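# Put the stapler and tape measure into the tray

## Task

Move both the stapler and the tape measure so that each one ends up resting inside the tray. The desk will be used by visitors next, and the person asking cannot be reached for questions, so work it out alone.

## Robot and tools

Robot: two six-joint arms, left_arm and right_arm (model yam_ultra), each with a two-finger parallel gripper and a wrist camera. Calibrated base poses in the scene frame: left_arm at (+0.055, +0.372, +0.049) m, quat_wxyz (+1.000, 0, 0, -0.014); right_arm at (-0.041, -0.311, +0.045) m, quat_wxyz (+1.000, 0, 0, +0.012).

Frames: the scene frame has its origin on the table surface, halfway between the nominal bases; +z is up, +x points out over the table, and left_arm sits on the +y side. Arm names do not match left or right in the images. Every hand position, orientation, velocity, Hand target and wrist-camera pose is given in that arm's own base frame; the fixed cameras and the table use the scene frame. On each gripper the fingers point along its +z axis and close along its y axis. end_effector_position is the spot between the finger pads, roughly 1 cm short of the tips.

Row layout (used by both motion tools): always 16 numbers covering both arms, even if one is idle: left x, y, z, qw, qx, qy, qz, opening, then the same eight for right. x, y, z are an absolute gripper position in metres in that arm's base frame; the quaternion is an absolute orientation, w first, in the same frame. opening runs from -1 (shut) to +1 (fully open, 0.094 m); it is a level, not a change.

execute_actions(actions, cameras): actions is a list of actions; each action is a table of at most 15 rows, one per 1/30 s step, and a short table repeats its final row to fill 15 steps. One action lasts 0.5 s. A target further than 0.6 m from the gripper's current position along any gripper axis gets the action rejected for both arms; the first action is checked against the latest reported state. An empty list just reports state and images. cameras chooses views by name (cam_high, cam_low, cam_over, cam_left_wrist, cam_right_wrist); omitted, null or ["all"] gives every view, [] none, and an unknown name voids the call.

move(target, speed, blend, opening_speed, grip_force, blocking, cameras): target is one row or a list of up to 15 rows, absolute poses as above, with no 0.6 m check. Each gripper travels a straight line from its Hand target; all arms finish together, within a 10 s cap. speed is the path top speed in m/s, 0.002 to 2.9 (default 0.25), rotation capped at twice that in rad/s; one value or one per target. blend (m) rounds corners of a list; 0 means a full stop at each point. Openings of the first row are sent at once; openings of later rows are applied on arrival once everything is still. opening_speed (scale units per second, at least 0.2) closes fingers gradually; use it on fragile or squashable things. grip_force is the per-pad force cap in newtons, 10 to 50, one number or one per arm; it persists, and low values close slowly. blocking=false returns after about 0.5 s while the move continues; a new move takes over from the current point. Paths ignore obstacles and the other arm, and faster moves overshoot more. The result adds a "move:" line saying how it ended (done, off_target, moving, held, fault) and any limits (paced = pose clipped, held = steps withheld).

wait(seconds 0 to 10) lets time run with the last commands. stop brakes a running move. zoom_image(camera, region [x0, y0, x1, y1] in pixels, at most 504 by 504) enlarges part of the newest image of a camera. read_manual gives licence texts only. finished_scene ends everything for good; the tray goal must hold without the robot afterwards.

Control behaviour: per step the commanded orientation is limited to 40 degrees from the measured one, so large turns need several actions; resend the remainder. Friction and load can leave a hand a few centimetres off its command. To keep an arm parked, resend its exact pose from the last result plus its opening in every call; writing 0 as opening is a real command. Keep orientation steady by repeating one fixed quaternion rather than copying drifting readings.

Result lines: end_effector_position and end_effector_quat_wxyz per arm; Hand target (where the arm is actually heading); Tool commands; grip_measured (finger gap on the -1..+1 scale, reading up to about 2.5 mm wide when empty; below contact it keeps following the command, so it does not reveal a touch); grip_effort_nm (motor effort, negative closing, not a pad force); Joint positions (last number per arm is the gap in metres); Joint velocities (may say within noise); joint torques (include arm weight; joints 1 to 3 wrap at ±28 N m); step readings of positions for execute_actions calls. MOTOR HOT appears at 75 °C; at 90 °C an OVER-TEMPERATURE FAULT folds that arm away for the rest of the scene. Avoid long stretched reaches, holding loads idle, and pushing at unreachable poses.

Grasping: close firmly to clearly below the part's width; release by commanding an opening well above grip_measured.

Avoid: anything falling from or being left off the table (fails the task), drops, releasing moving objects, fast impacts or hard pressing, any contact between the two arms or a gripper closing on the other's fingers, strain on the wrist camera cables, paths passing near an arm's own base (go around it), and arm stops. Loose items may occasionally get nudged by outside pushes, so check before finishing.

Cameras are 896x504; calibration data (K, distortion, extrinsics) is supplied, accurate to roughly a centimetre near image centres.

Each tool is called after "Call:" in YAML: its name, and indented under it one key for each argument.

## Session

Call:
execute_actions:
  actions: []

Scene clock: 0.00 s.
left_arm: end_effector_position=(+0.3821, -0.0039, +0.1504) grip_measured=+1.000 grip_effort_nm=n/a end_effector_quat_wxyz=(+0.693, -0.005, +0.720, +0.027) | right_arm: end_effector_position=(+0.3868, -0.0141, +0.1531) grip_measured=+1.000 grip_effort_nm=n/a end_effector_quat_wxyz=(+0.693, +0.048, +0.718, -0.049)
Joint positions: left_arm=[-0.065 1.547 0.225 1.285 -0.111 0.028 0.094] | right_arm=[0.046 1.557 0.25 1.271 0.184 0.003 0.094]
Joint velocities: within noise
Joint torques (N m): no reading
Heat: left arm: 41 °C; right arm: 43 °C.
Hand target: left_arm +0.3824, -0.0039, +0.1488; +0.690, -0.005, +0.723, +0.027 | right_arm +0.3880, -0.0139, +0.1575; +0.697, +0.049, +0.713, -0.048
Tool commands: left_gripper/opening=+1.0 right_gripper/opening=+1.0

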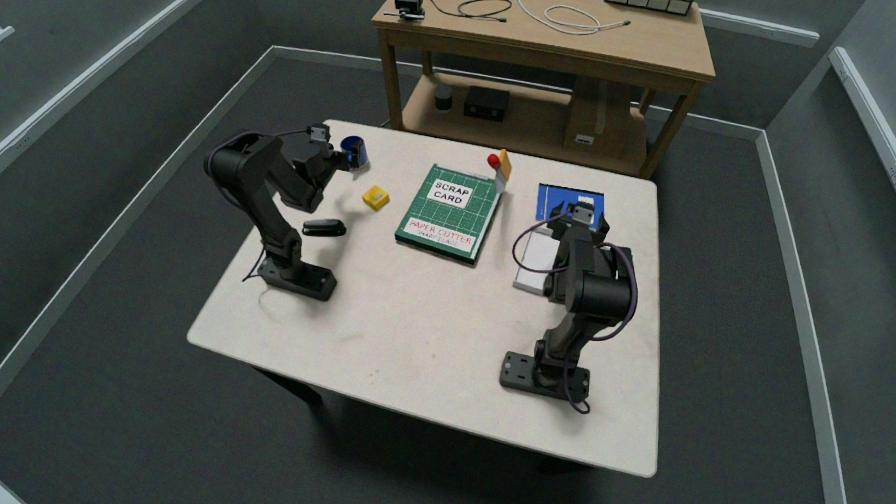

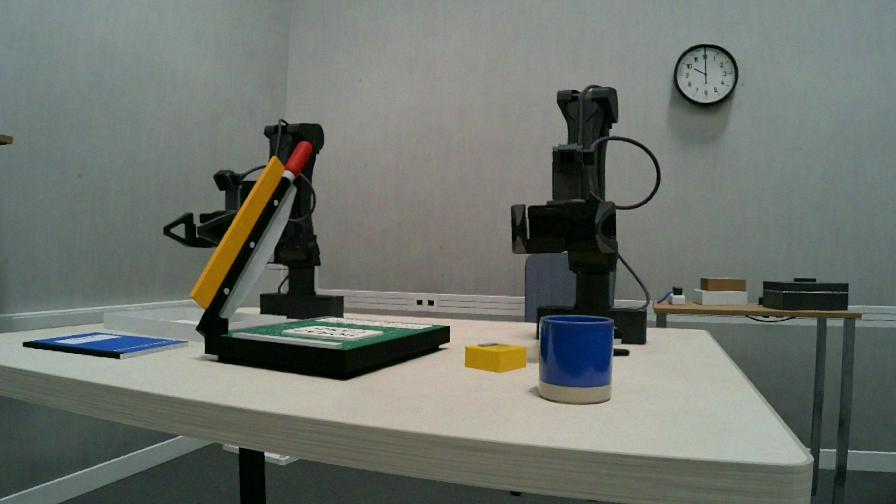

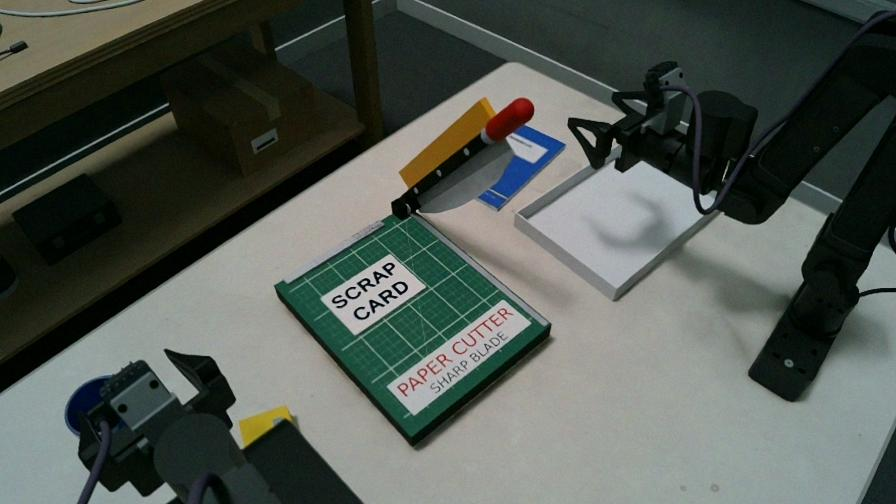

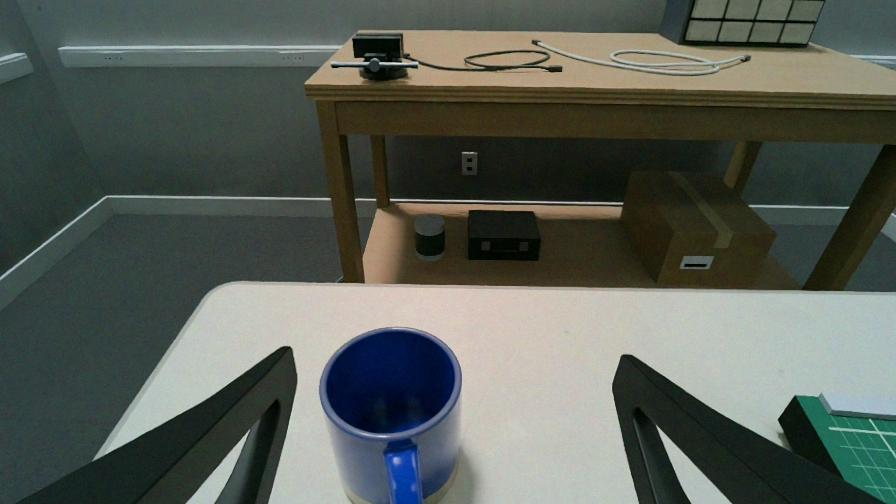

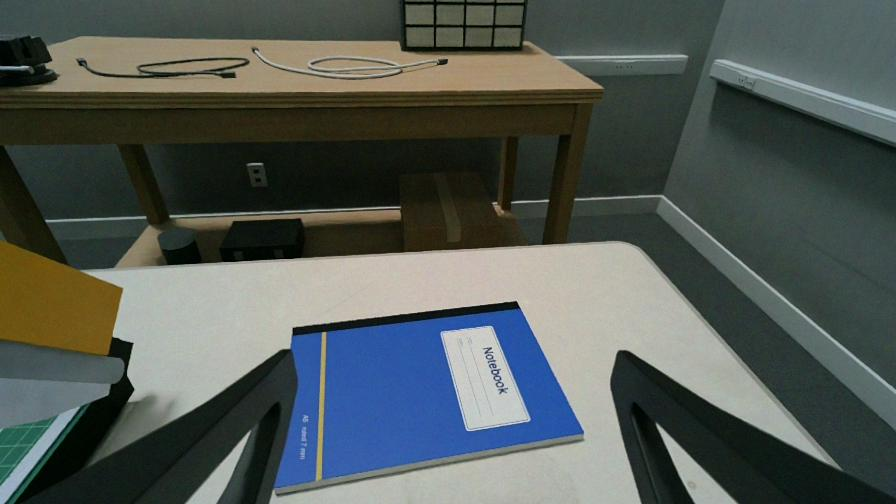

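Call:
zoom_image:
  camera: "cam_over"
  region: [260, 60, 600, 300]

Call:
zoom_image:
  camera: "cam_low"
  region: [20, 120, 460, 390]

Call:
zoom_image:
  camera: "cam_high"
  region: [370, 130, 650, 310]

Call:
zoom_image:
  camera: "cam_high"
  region: [230, 120, 430, 310]

Scaled by 1.482 from the camera's 896x504 image, which has a finer 1280x720 frame.

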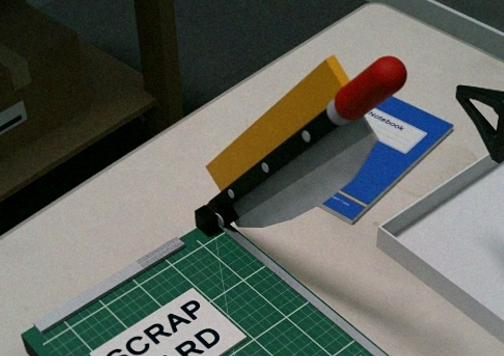

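Scaled by 1.145 from the camera's 896x504 image, which has a finer 1280x720 frame.

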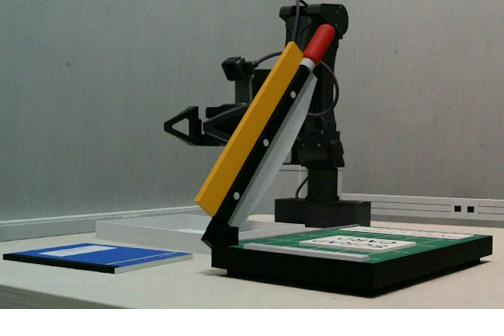

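Scaled by 1.800 from the camera's 896x504 image, which has a finer 1280x720 frame.

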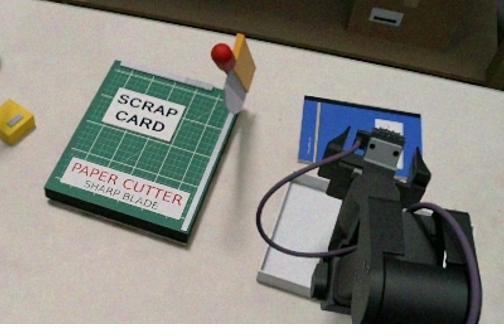

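Scaled by 2.520 from the camera's 896x504 image, which has a finer 1280x720 frame.

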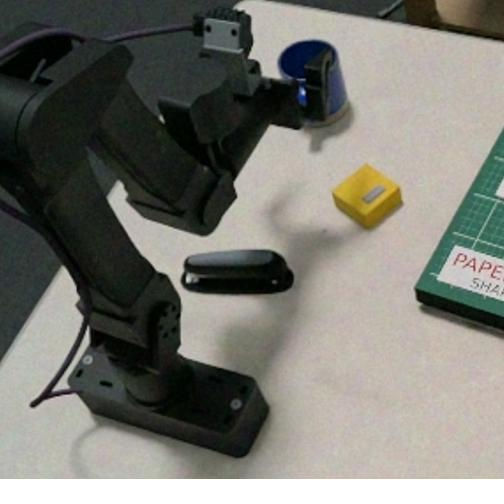

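Call:
move:
  target: [0.3824, -0.0039, 0.1488, 0.690, -0.005, 0.723, 0.027, 1.0, 0.27, 0.20, 0.36, 0.422, 0.0395, 0.9055, -0.0184, 1.0]
  speed: 0.25

Scene clock: 45.00 s.
left_arm: end_effector_position=(+0.3821, -0.0039, +0.1504) grip_measured=+1.000 grip_effort_nm=0.01 end_effector_quat_wxyz=(+0.693, -0.005, +0.720, +0.027) | right_arm: end_effector_position=(+0.2686, +0.2007, +0.3541) grip_measured=+1.000 grip_effort_nm=-0.02 end_effector_quat_wxyz=(+0.418, +0.029, +0.908, -0.023)
Joint positions: left_arm=[-0.065 1.547 0.225 1.285 -0.111 0.028 0.094] | right_arm=[1.011 1.553 1.954 -1.483 0.743 0.882 0.094]
Joint torques (N m): left_arm=[0.1 -5.76 4.56 2.25 0 -0.03] | right_arm=[-0.2 -4.44 8.88 0.92 0.47 0.07]
Heat: left arm: 41 °C; right arm: 44 °C.
Hand target: left_arm +0.3824, -0.0038, +0.1489; +0.690, -0.005, +0.723, +0.027 | right_arm +0.2699, +0.2000, +0.3599; +0.422, +0.039, +0.905, -0.018
Off the commanded pose: left_arm 0.002 m, 1 deg | right_arm 0.006 m, 1 deg.
move: done
camera_calibration:
cam_right_wrist: T_world_to_cam=[[-0.065082, -0.997608, 0.0233023, 0.213466], [-0.940053, 0.05346, -0.336811, 0.398602], [0.33476, -0.0438257, -0.941284, 0.380722], [0, 0, 0, 1]] pos_world=[0.26115, 0.208332, 0.487647]

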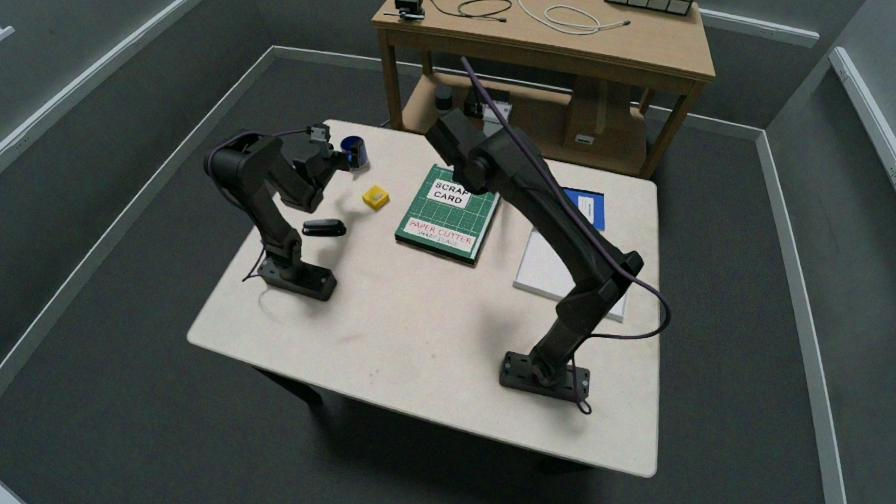

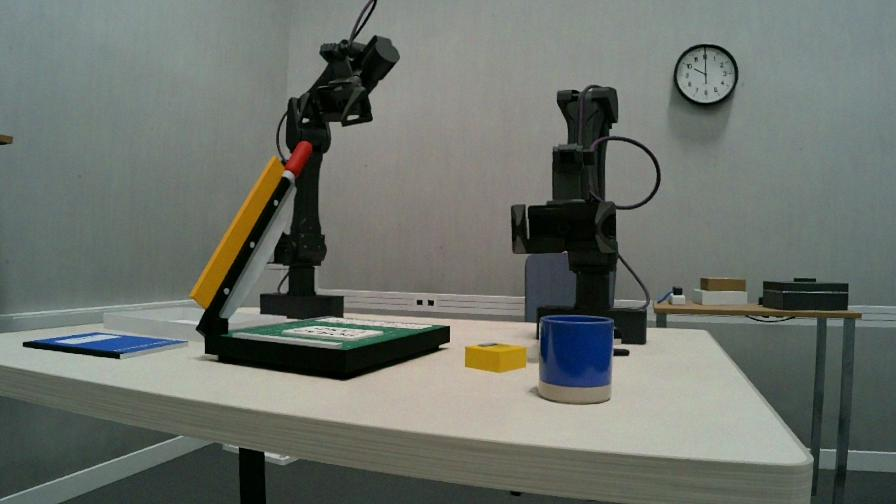

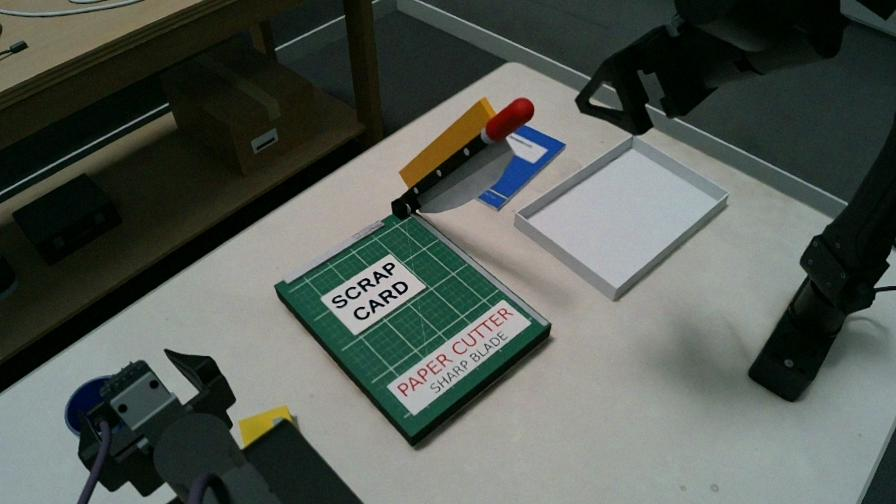

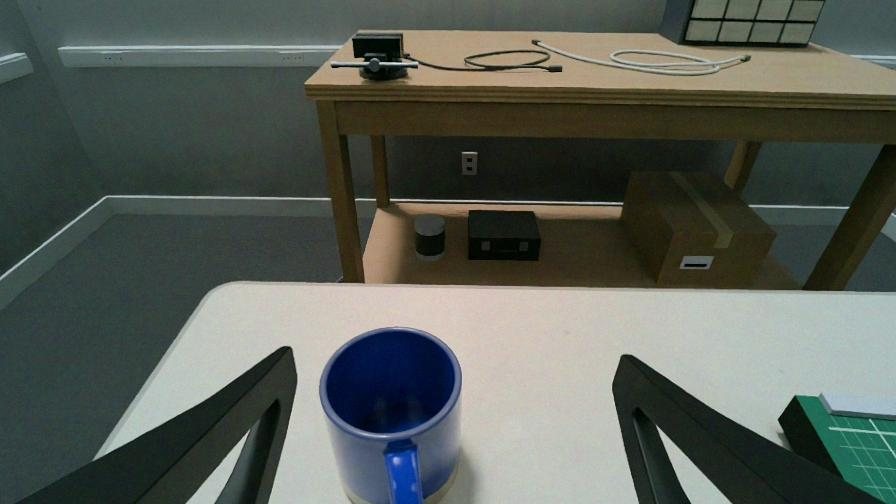

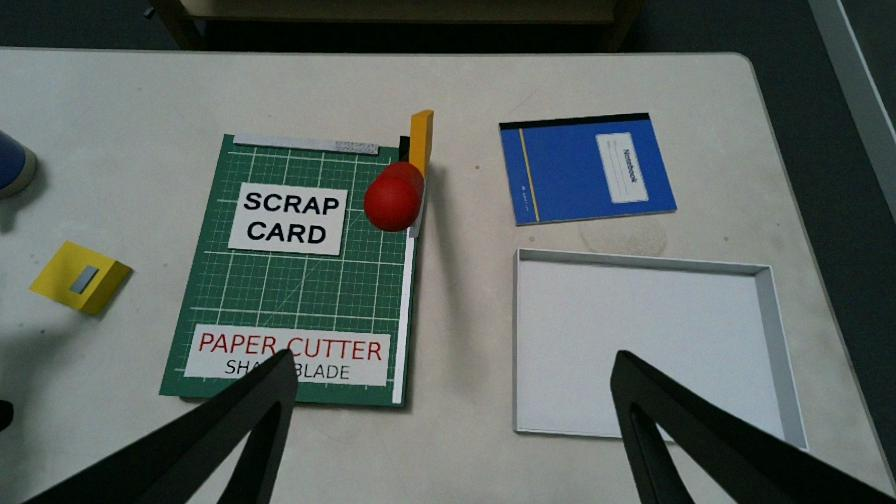

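Call:
move:
  target: [0.3824, -0.0039, 0.1488, 0.690, -0.005, 0.723, 0.027, 1.0, 0.308, 0.226, 0.345, 0.3826, 0.0121, 0.9238, -0.005, 1.0]
  speed: 0.15

Call:
zoom_image:
  camera: "cam_right_wrist"
  region: [180, 0, 680, 504]

Scene clock: 62.33 s.
left_arm: end_effector_position=(+0.3821, -0.0039, +0.1504) grip_measured=+1.000 grip_effort_nm=0.01 end_effector_quat_wxyz=(+0.693, -0.005, +0.720, +0.027) | right_arm: end_effector_position=(+0.3041, +0.2264, +0.3370) grip_measured=+1.000 grip_effort_nm=-0.02 end_effector_quat_wxyz=(+0.374, +0.007, +0.927, -0.011)
Joint positions: left_arm=[-0.065 1.547 0.225 1.285 -0.111 0.028 0.094] | right_arm=[0.909 1.697 2.082 -1.442 0.599 0.763 0.094]
Joint torques (N m): left_arm=[0.13 -5.78 4.59 2.22 0.03 -0.04] | right_arm=[-0.58 -6.09 9.03 1.12 0.39 -0.08]
Heat: left arm: 41 °C; right arm: 44 °C.
Hand target: left_arm +0.3824, -0.0038, +0.1489; +0.690, -0.005, +0.723, +0.027 | right_arm +0.3078, +0.2258, +0.3450; +0.383, +0.012, +0.924, -0.005
Off the commanded pose: left_arm 0.002 m, 1 deg | right_arm 0.009 m, 1 deg.
move: done
camera_calibration:
cam_right_wrist: T_world_to_cam=[[-0.0141733, -0.999693, 0.0203329, 0.227816], [-0.969406, 0.00875464, -0.245306, 0.413], [0.245052, -0.0231876, -0.969233, 0.385934], [0, 0, 0, 1]] pos_world=[0.30902, 0.23308, 0.470739]

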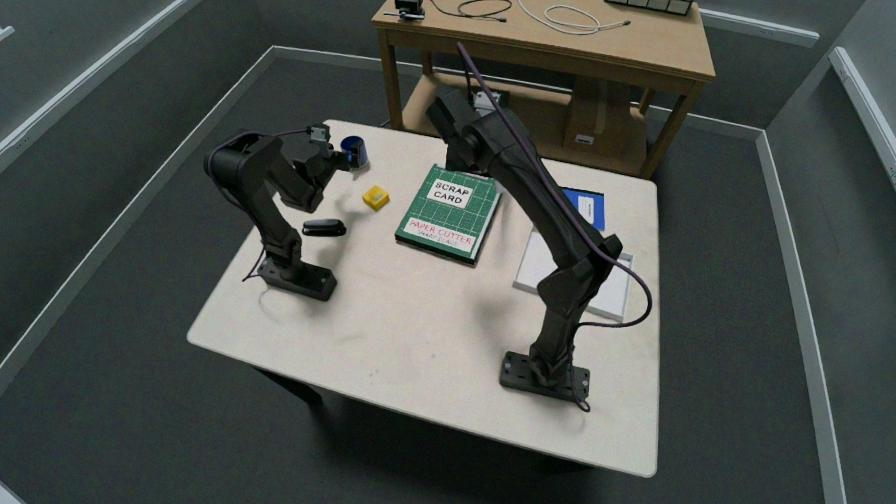

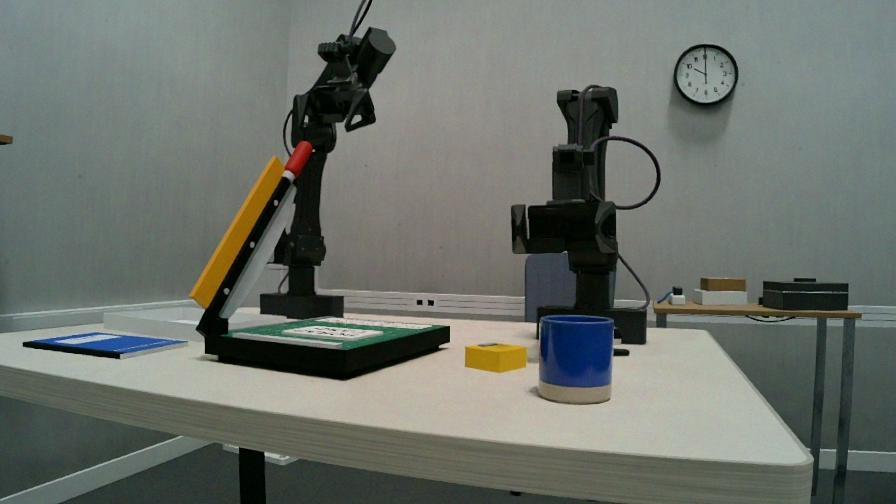

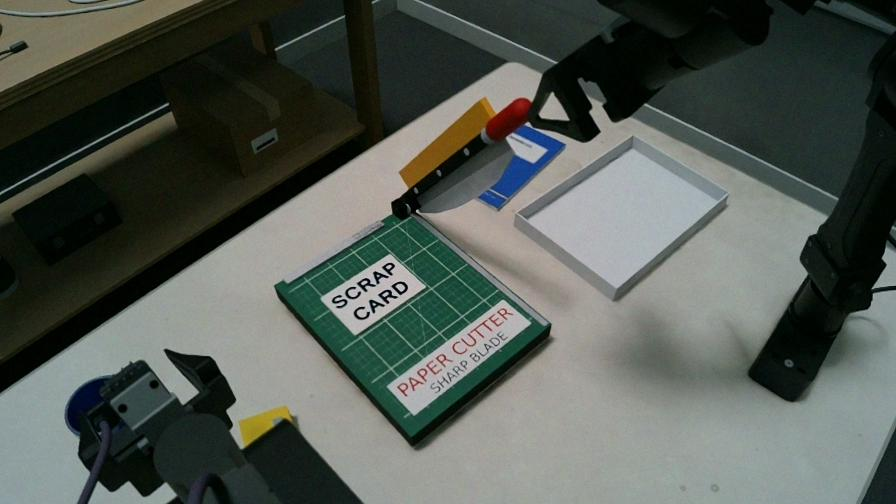

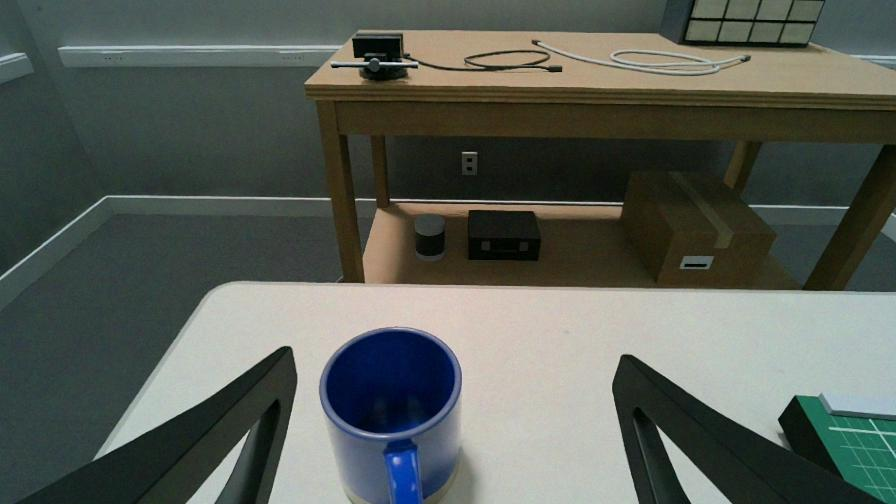

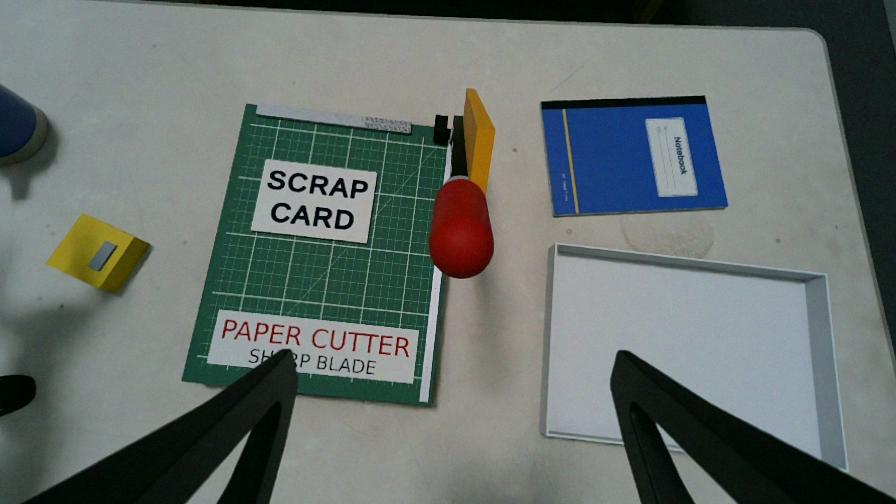

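Scaled by 1.000.

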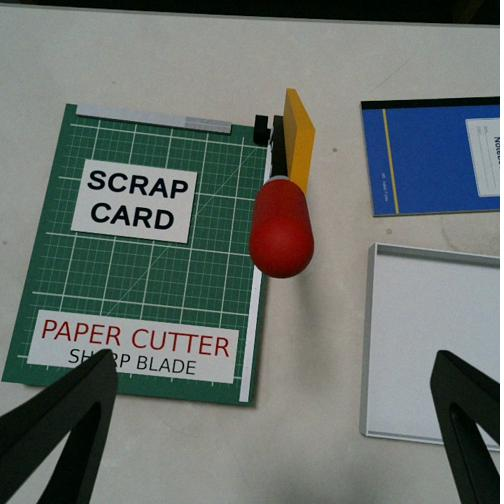

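Call:
move:
  target:
    - [0.3824, -0.0039, 0.1488, 0.690, -0.005, 0.723, 0.027, 1.0, 0.373, 0.2235, 0.279, 0.342, 0.0122, 0.9396, -0.0044, 1.0]
  speed: 0.1
  cameras: ["cam_over", "cam_low", "cam_right_wrist"]

Scene clock: 73.03 s.
left_arm: end_effector_position=(+0.3821, -0.0039, +0.1504) grip_measured=+1.000 grip_effort_nm=0.01 end_effector_quat_wxyz=(+0.693, -0.005, +0.720, +0.027) | right_arm: end_effector_position=(+0.3699, +0.2244, +0.2826) grip_measured=+1.000 grip_effort_nm=-0.02 end_effector_quat_wxyz=(+0.342, +0.013, +0.939, -0.001)
Joint positions: left_arm=[-0.065 1.547 0.225 1.285 -0.111 0.028 0.094] | right_arm=[0.725 1.773 1.955 -1.198 0.451 0.623 0.094]
Joint torques (N m): left_arm=[0.13 -5.85 4.62 2.24 0.03 -0.04] | right_arm=[-0.47 -7.36 6.24 1.27 0.27 -0.08]
Heat: left arm: 41 °C; right arm: 44 °C.
Hand target: left_arm +0.3824, -0.0038, +0.1489; +0.690, -0.005, +0.723, +0.027 | right_arm +0.3730, +0.2234, +0.2790; +0.342, +0.012, +0.940, -0.004
Off the commanded pose: left_arm 0.002 m, 1 deg | right_arm 0.005 m, 0 deg.
move: done
camera_calibration:
cam_right_wrist: T_world_to_cam=[[-0.0172623, -0.999849, -0.00209437, 0.235418], [-0.983744, 0.0173587, -0.178736, 0.448007], [0.178746, -0.00102507, -0.983895, 0.34063], [0, 0, 0, 1]] pos_world=[0.383902, 0.227955, 0.415712]
Images, in order (width x height): cam_low 896x504, cam_over 896x504, cam_right_wrist 896x504.

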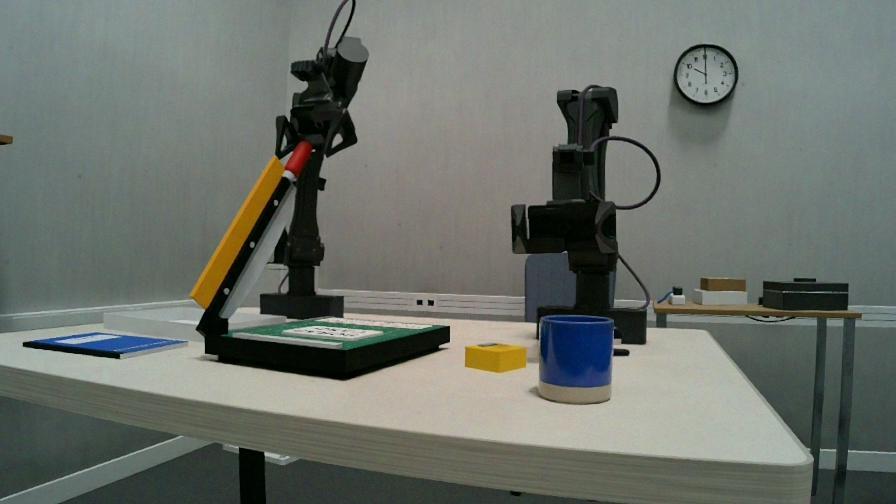

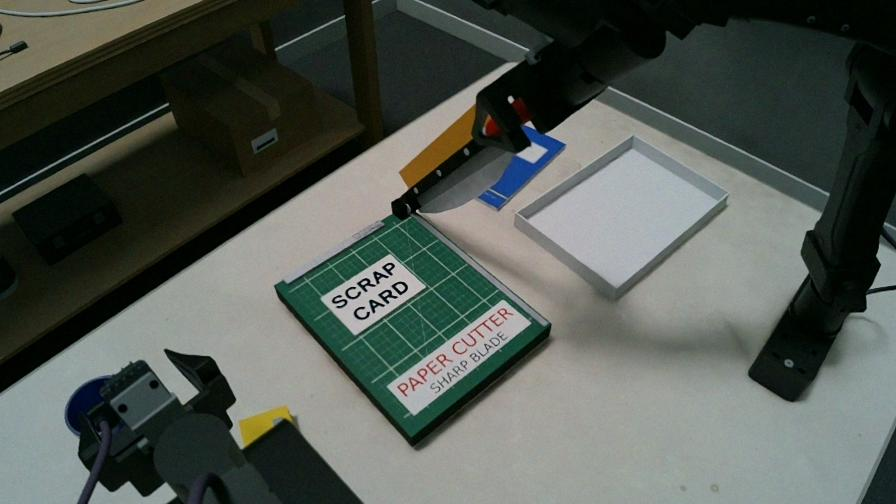

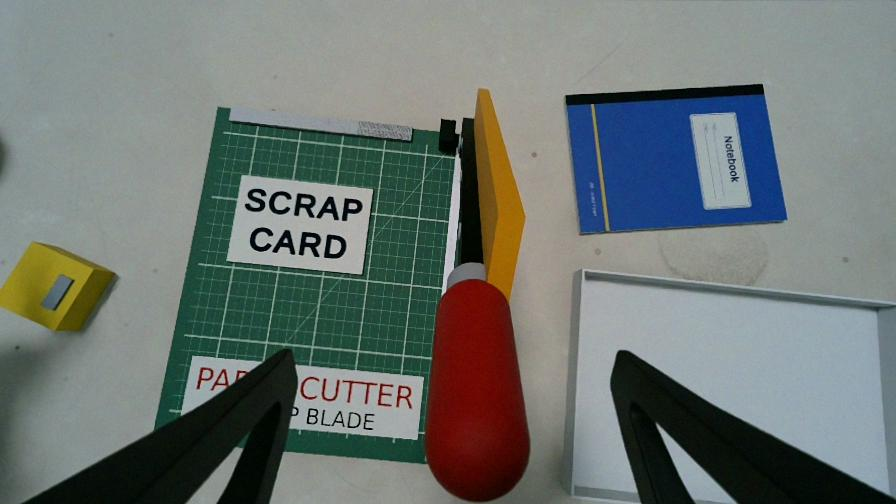

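Call:
move:
  target:
    - [0.3824, -0.0039, 0.1488, 0.690, -0.005, 0.723, 0.027, 1.0, 0.380, 0.2195, 0.264, 0.342, 0.0122, 0.9396, -0.0044, 1.0]
  speed: 0.1
  cameras: ["cam_over", "cam_low", "cam_right_wrist"]

Call:
zoom_image:
  camera: "cam_over"
  region: [370, 60, 620, 260]

Scene clock: 78.57 s.
left_arm: end_effector_position=(+0.3821, -0.0039, +0.1504) grip_measured=+1.000 grip_effort_nm=0.01 end_effector_quat_wxyz=(+0.693, -0.005, +0.720, +0.027) | right_arm: end_effector_position=(+0.3788, +0.2226, +0.2619) grip_measured=+1.000 grip_effort_nm=-0.02 end_effector_quat_wxyz=(+0.338, +0.011, +0.941, -0.006)
Joint positions: left_arm=[-0.065 1.547 0.225 1.285 -0.111 0.028 0.094] | right_arm=[0.704 1.773 1.872 -1.12 0.439 0.602 0.094]
Joint torques (N m): left_arm=[0.14 -5.86 4.56 2.23 0.02 -0.05] | right_arm=[-0.53 -8.85 6.24 1.25 0.26 -0.06]
Heat: left arm: 40 °C; right arm: 44 °C.
Hand target: left_arm +0.3824, -0.0038, +0.1489; +0.690, -0.005, +0.723, +0.027 | right_arm +0.3800, +0.2195, +0.2640; +0.342, +0.012, +0.940, -0.005
Off the commanded pose: left_arm 0.002 m, 1 deg | right_arm 0.004 m, 1 deg.
move: done
camera_calibration:
cam_right_wrist: T_world_to_cam=[[-0.0160801, -0.999844, 0.0073076, 0.230883], [-0.98558, 0.0146186, -0.168577, 0.451777], [0.168443, -0.00991296, -0.985661, 0.325104], [0, 0, 0, 1]] pos_world=[0.394214, 0.227465, 0.394914]
Images, in order (width x height): cam_low 896x504, cam_over 896x504, cam_right_wrist 896x504.

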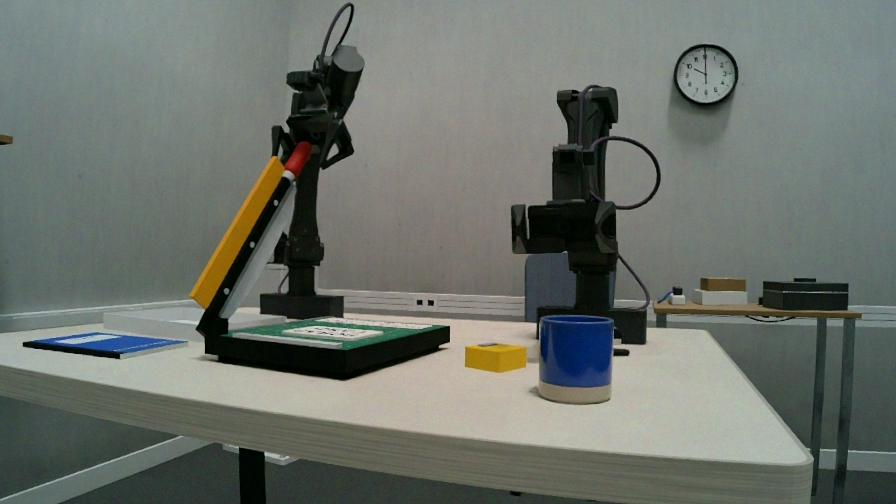

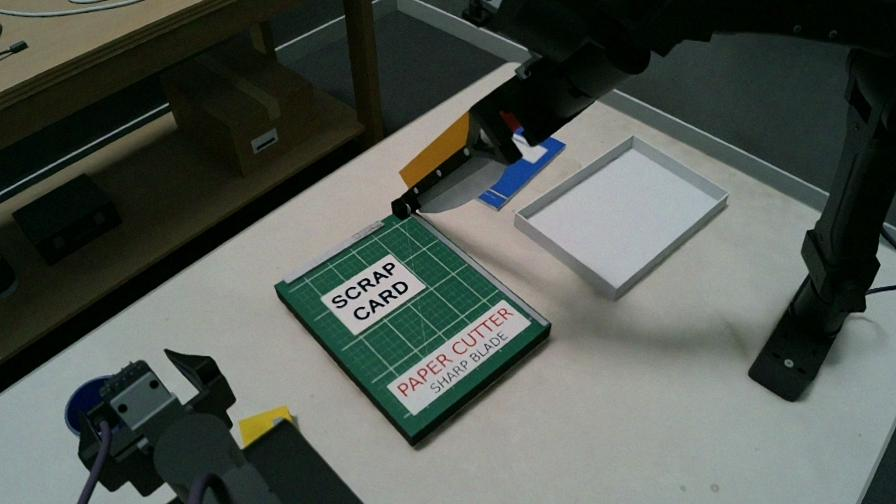

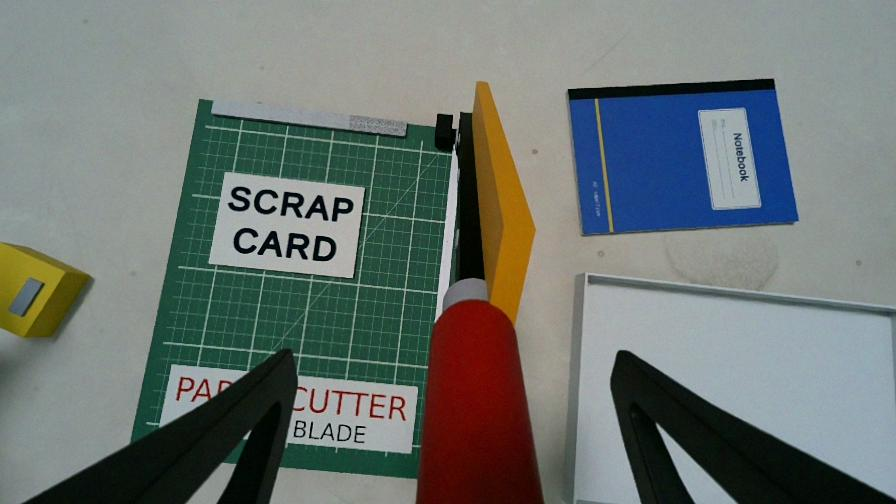

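Scaled by 2.016 from the camera's 896x504 image, which has a finer 1280x720 frame.

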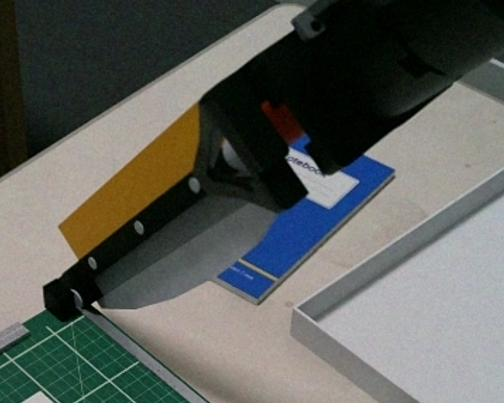

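Call:
move:
  target:
    - [0.3824, -0.0039, 0.1488, 0.690, -0.005, 0.723, 0.027, 1.0, 0.3755, 0.2135, 0.2705, 0.342, 0.0122, 0.9396, -0.0044, 1.0]
  speed: 0.1
  cameras: ["cam_right_wrist"]

Scene clock: 82.37 s.
left_arm: end_effector_position=(+0.3821, -0.0039, +0.1504) grip_measured=+1.000 grip_effort_nm=0.01 end_effector_quat_wxyz=(+0.693, -0.005, +0.720, +0.027) | right_arm: end_effector_position=(+0.3783, +0.2227, +0.2616) grip_measured=+1.000 grip_effort_nm=-0.02 end_effector_quat_wxyz=(+0.336, +0.008, +0.942, -0.006)
Joint positions: left_arm=[-0.065 1.547 0.225 1.285 -0.111 0.028 0.094] | right_arm=[0.704 1.773 1.872 -1.122 0.437 0.598 0.094]
Joint torques (N m): left_arm=[0.17 -5.75 4.48 2.22 0.01 -0.07] | right_arm=[-0.91 -10.7 6.35 1.07 0.25 -0.09]
Heat: left arm: 40 °C; right arm: 44 °C.
Hand target: left_arm +0.3824, -0.0038, +0.1489; +0.690, -0.005, +0.723, +0.027 | right_arm +0.3755, +0.2137, +0.2703; +0.342, +0.012, +0.940, -0.005
Off the commanded pose: left_arm 0.002 m, 1 deg | right_arm 0.013 m, 1 deg.
move: off_target (right_arm)
camera_calibration:
cam_right_wrist: T_world_to_cam=[[-0.0113308, -0.999885, 0.0100476, 0.228441], [-0.986096, 0.00950739, -0.165906, 0.451919], [0.165792, -0.0117877, -0.98609, 0.326373], [0, 0, 0, 1]] pos_world=[0.394114, 0.227965, 0.394514]
Images, in order (width x height): cam_right_wrist 896x504.

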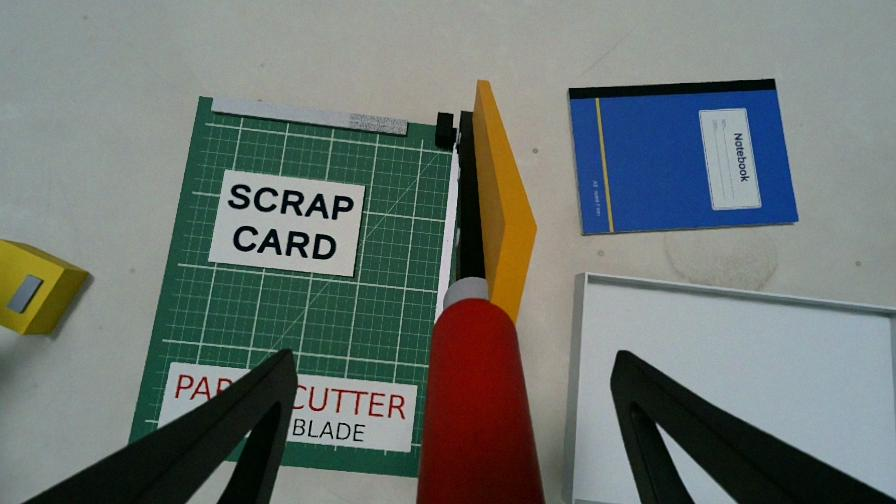

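Call:
move:
  target:
    - [0.3824, -0.0039, 0.1488, 0.690, -0.005, 0.723, 0.027, 1.0, 0.371, 0.209, 0.277, 0.342, 0.0122, 0.9396, -0.0044, 1.0]
  speed: 0.1
  cameras: ["cam_right_wrist"]

Scene clock: 84.73 s.
left_arm: end_effector_position=(+0.3821, -0.0039, +0.1504) grip_measured=+1.000 grip_effort_nm=0.01 end_effector_quat_wxyz=(+0.693, -0.005, +0.720, +0.027) | right_arm: end_effector_position=(+0.3737, +0.2161, +0.2665) grip_measured=+1.000 grip_effort_nm=-0.02 end_effector_quat_wxyz=(+0.334, +0.009, +0.942, -0.008)
Joint positions: left_arm=[-0.065 1.547 0.225 1.285 -0.111 0.028 0.094] | right_arm=[0.699 1.754 1.872 -1.146 0.436 0.596 0.094]
Joint torques (N m): left_arm=[0.09 -5.78 4.48 2.23 0 -0.05] | right_arm=[-0.64 -10.22 7.08 1.07 0.26 -0.09]
Heat: left arm: 40 °C; right arm: 44 °C.
Hand target: left_arm +0.3824, -0.0038, +0.1489; +0.690, -0.005, +0.723, +0.027 | right_arm +0.3710, +0.2091, +0.2767; +0.342, +0.012, +0.940, -0.005
Off the commanded pose: left_arm 0.002 m, 1 deg | right_arm 0.013 m, 1 deg.
move: off_target (right_arm)
camera_calibration:
cam_right_wrist: T_world_to_cam=[[-0.0145255, -0.999807, 0.0132214, 0.222014], [-0.986697, 0.0121913, -0.162112, 0.446864], [0.16192, -0.0154002, -0.986684, 0.33426], [0, 0, 0, 1]] pos_world=[0.390021, 0.221671, 0.399315]
Images, in order (width x height): cam_right_wrist 896x504.

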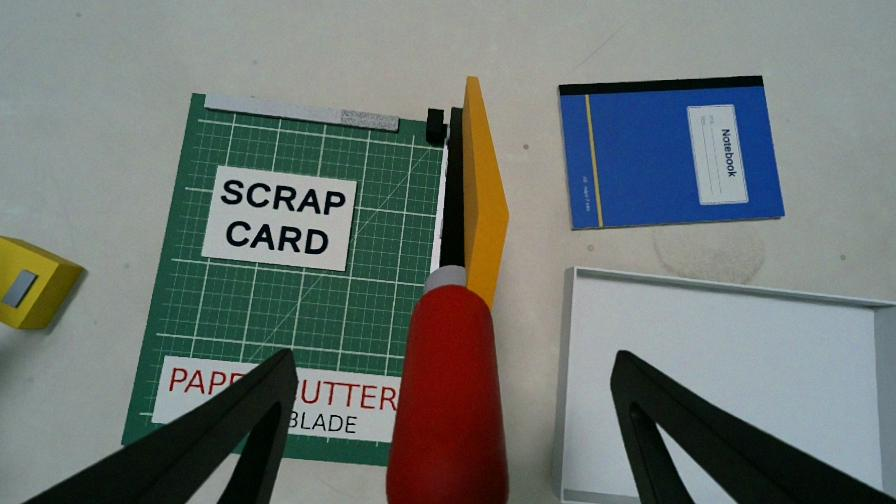

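Call:
move:
  target:
    - [0.3824, -0.0039, 0.1488, 0.690, -0.005, 0.723, 0.027, 1.0, 0.371, 0.209, 0.277, 0.342, 0.0122, 0.9396, -0.0044, -0.6]
  speed: 0.1
  grip_force: [50, 25]
  opening_speed: 0.4
  cameras: ["cam_right_wrist", "cam_over"]

Scene clock: 92.23 s.
left_arm: end_effector_position=(+0.3821, -0.0039, +0.1504) grip_measured=+1.000 grip_effort_nm=0.01 end_effector_quat_wxyz=(+0.693, -0.005, +0.720, +0.027) | right_arm: end_effector_position=(+0.3735, +0.2171, +0.2663) grip_measured=-0.418 grip_effort_nm=-0.53 end_effector_quat_wxyz=(+0.334, +0.009, +0.943, -0.005)
Joint positions: left_arm=[-0.065 1.547 0.225 1.285 -0.111 0.028 0.094] | right_arm=[0.699 1.754 1.872 -1.144 0.43 0.596 0.027]
Joint torques (N m): left_arm=[0.12 -5.79 4.56 2.24 0.03 -0.05] | right_arm=[-0.64 -10.22 7.09 1.06 0.32 -0.08]
Heat: left arm: 40 °C; right arm: 43 °C.
Hand target: left_arm +0.3824, -0.0038, +0.1489; +0.690, -0.005, +0.723, +0.027 | right_arm +0.3710, +0.2091, +0.2767; +0.342, +0.012, +0.940, -0.005
Off the commanded pose: left_arm 0.002 m, 1 deg | right_arm 0.014 m, 1 deg.
grip_force (N): 50, 25
move: off_target (right_arm)
camera_calibration:
cam_right_wrist: T_world_to_cam=[[-0.0112678, -0.999898, 0.0087976, 0.223125], [-0.987055, 0.00971449, -0.160091, 0.446807], [0.159989, -0.0104876, -0.987063, 0.333873], [0, 0, 0, 1]] pos_world=[0.390121, 0.222263, 0.39912]
Images, in order (width x height): cam_over 896x504, cam_right_wrist 896x504.

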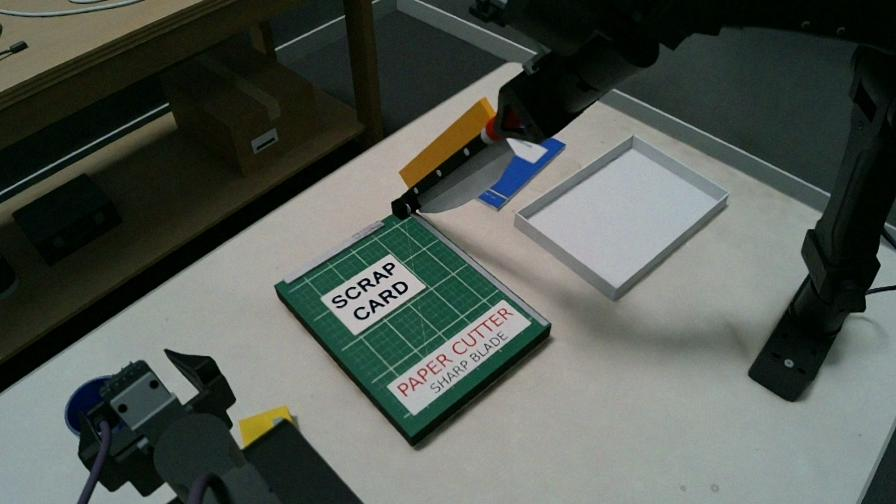

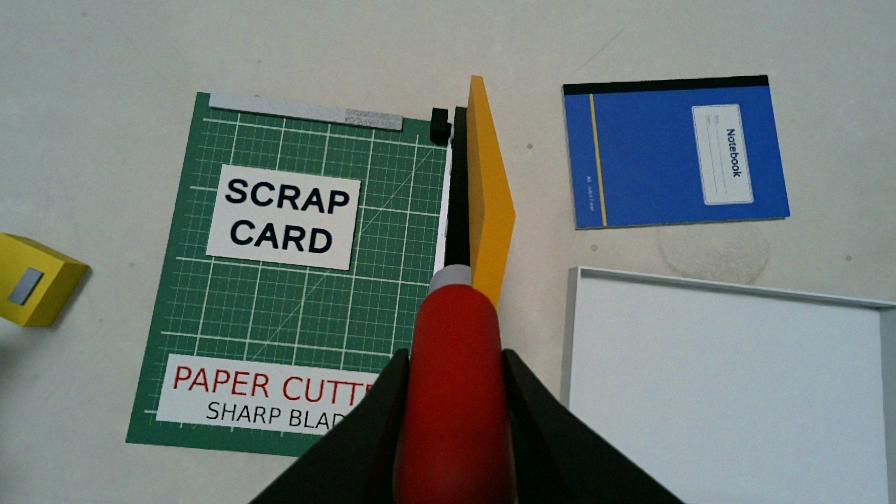

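Call:
move:
  target:
    - [0.3824, -0.0039, 0.1488, 0.690, -0.005, 0.723, 0.027, 1.0, 0.3422, 0.215, 0.2388, 0.342, 0.0122, 0.9396, -0.0044, -0.6]
    - [0.3824, -0.0039, 0.1488, 0.690, -0.005, 0.723, 0.027, 1.0, 0.3126, 0.215, 0.2047, 0.342, 0.0122, 0.9396, -0.0044, -0.6]
  speed: 0.06
  blend: [0.02, 0]
  cameras: ["cam_right_wrist", "cam_over", "cam_low"]

Scene clock: 96.70 s.
left_arm: end_effector_position=(+0.3821, -0.0039, +0.1504) grip_measured=+1.000 grip_effort_nm=0.00 end_effector_quat_wxyz=(+0.693, -0.005, +0.720, +0.027) | right_arm: end_effector_position=(+0.3341, +0.2212, +0.2300) grip_measured=-0.419 grip_effort_nm=-0.59 end_effector_quat_wxyz=(+0.394, +0.017, +0.919, +0.000)
Joint positions: left_arm=[-0.065 1.547 0.225 1.285 -0.111 0.028 0.094] | right_arm=[0.829 1.54 1.417 -0.84 0.574 0.682 0.027]
Joint torques (N m): left_arm=[0.16 -5.81 4.52 2.24 0.01 -0.03] | right_arm=[0.29 -6.98 4.41 0.34 -0.41 0.44]
Heat: left arm: 40 °C; right arm: 43 °C.
Hand target: left_arm +0.3824, -0.0038, +0.1489; +0.690, -0.005, +0.723, +0.027 | right_arm +0.3134, +0.2147, +0.2060; +0.343, +0.013, +0.939, -0.005
Off the commanded pose: left_arm 0.002 m, 1 deg | right_arm 0.034 m, 6 deg.
grip_force (N): 50, 25
move: off_target (right_arm)
camera_calibration:
cam_right_wrist: T_world_to_cam=[[-0.0234309, -0.999693, -0.0081002, 0.234844], [-0.957679, 0.0247698, -0.286771, 0.417981], [0.286883, 0.00103808, -0.957965, 0.252777], [0, 0, 0, 1]] pos_world=[0.333276, 0.224157, 0.363918]
Images, in order (width x height): cam_low 896x504, cam_over 896x504, cam_right_wrist 896x504.

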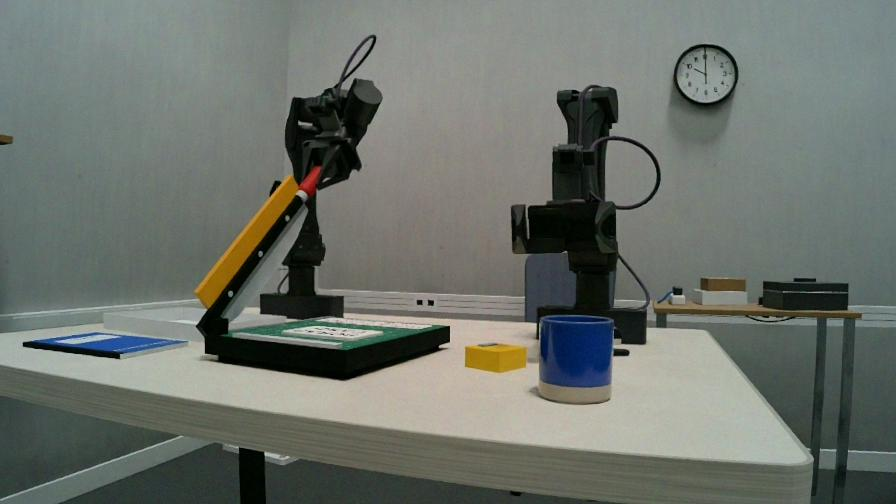

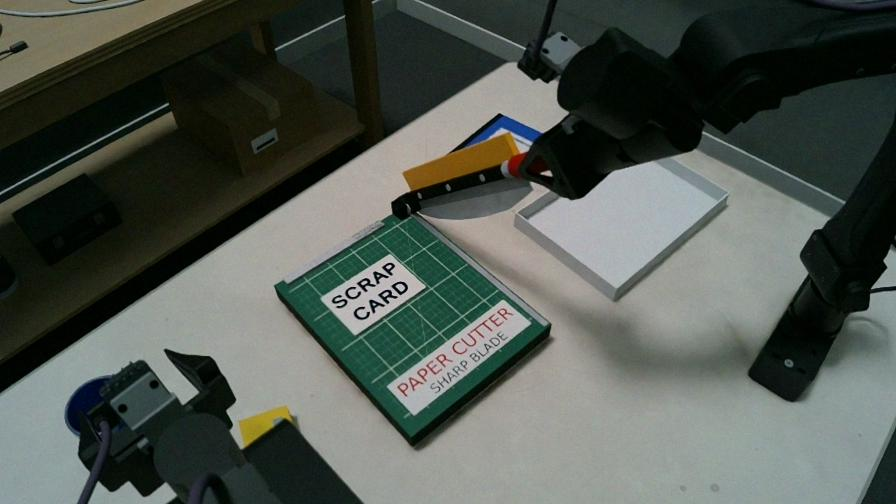

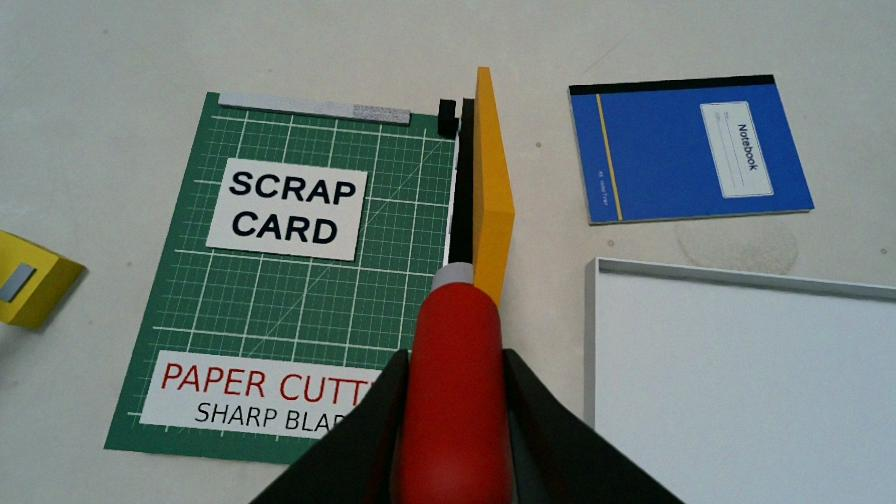

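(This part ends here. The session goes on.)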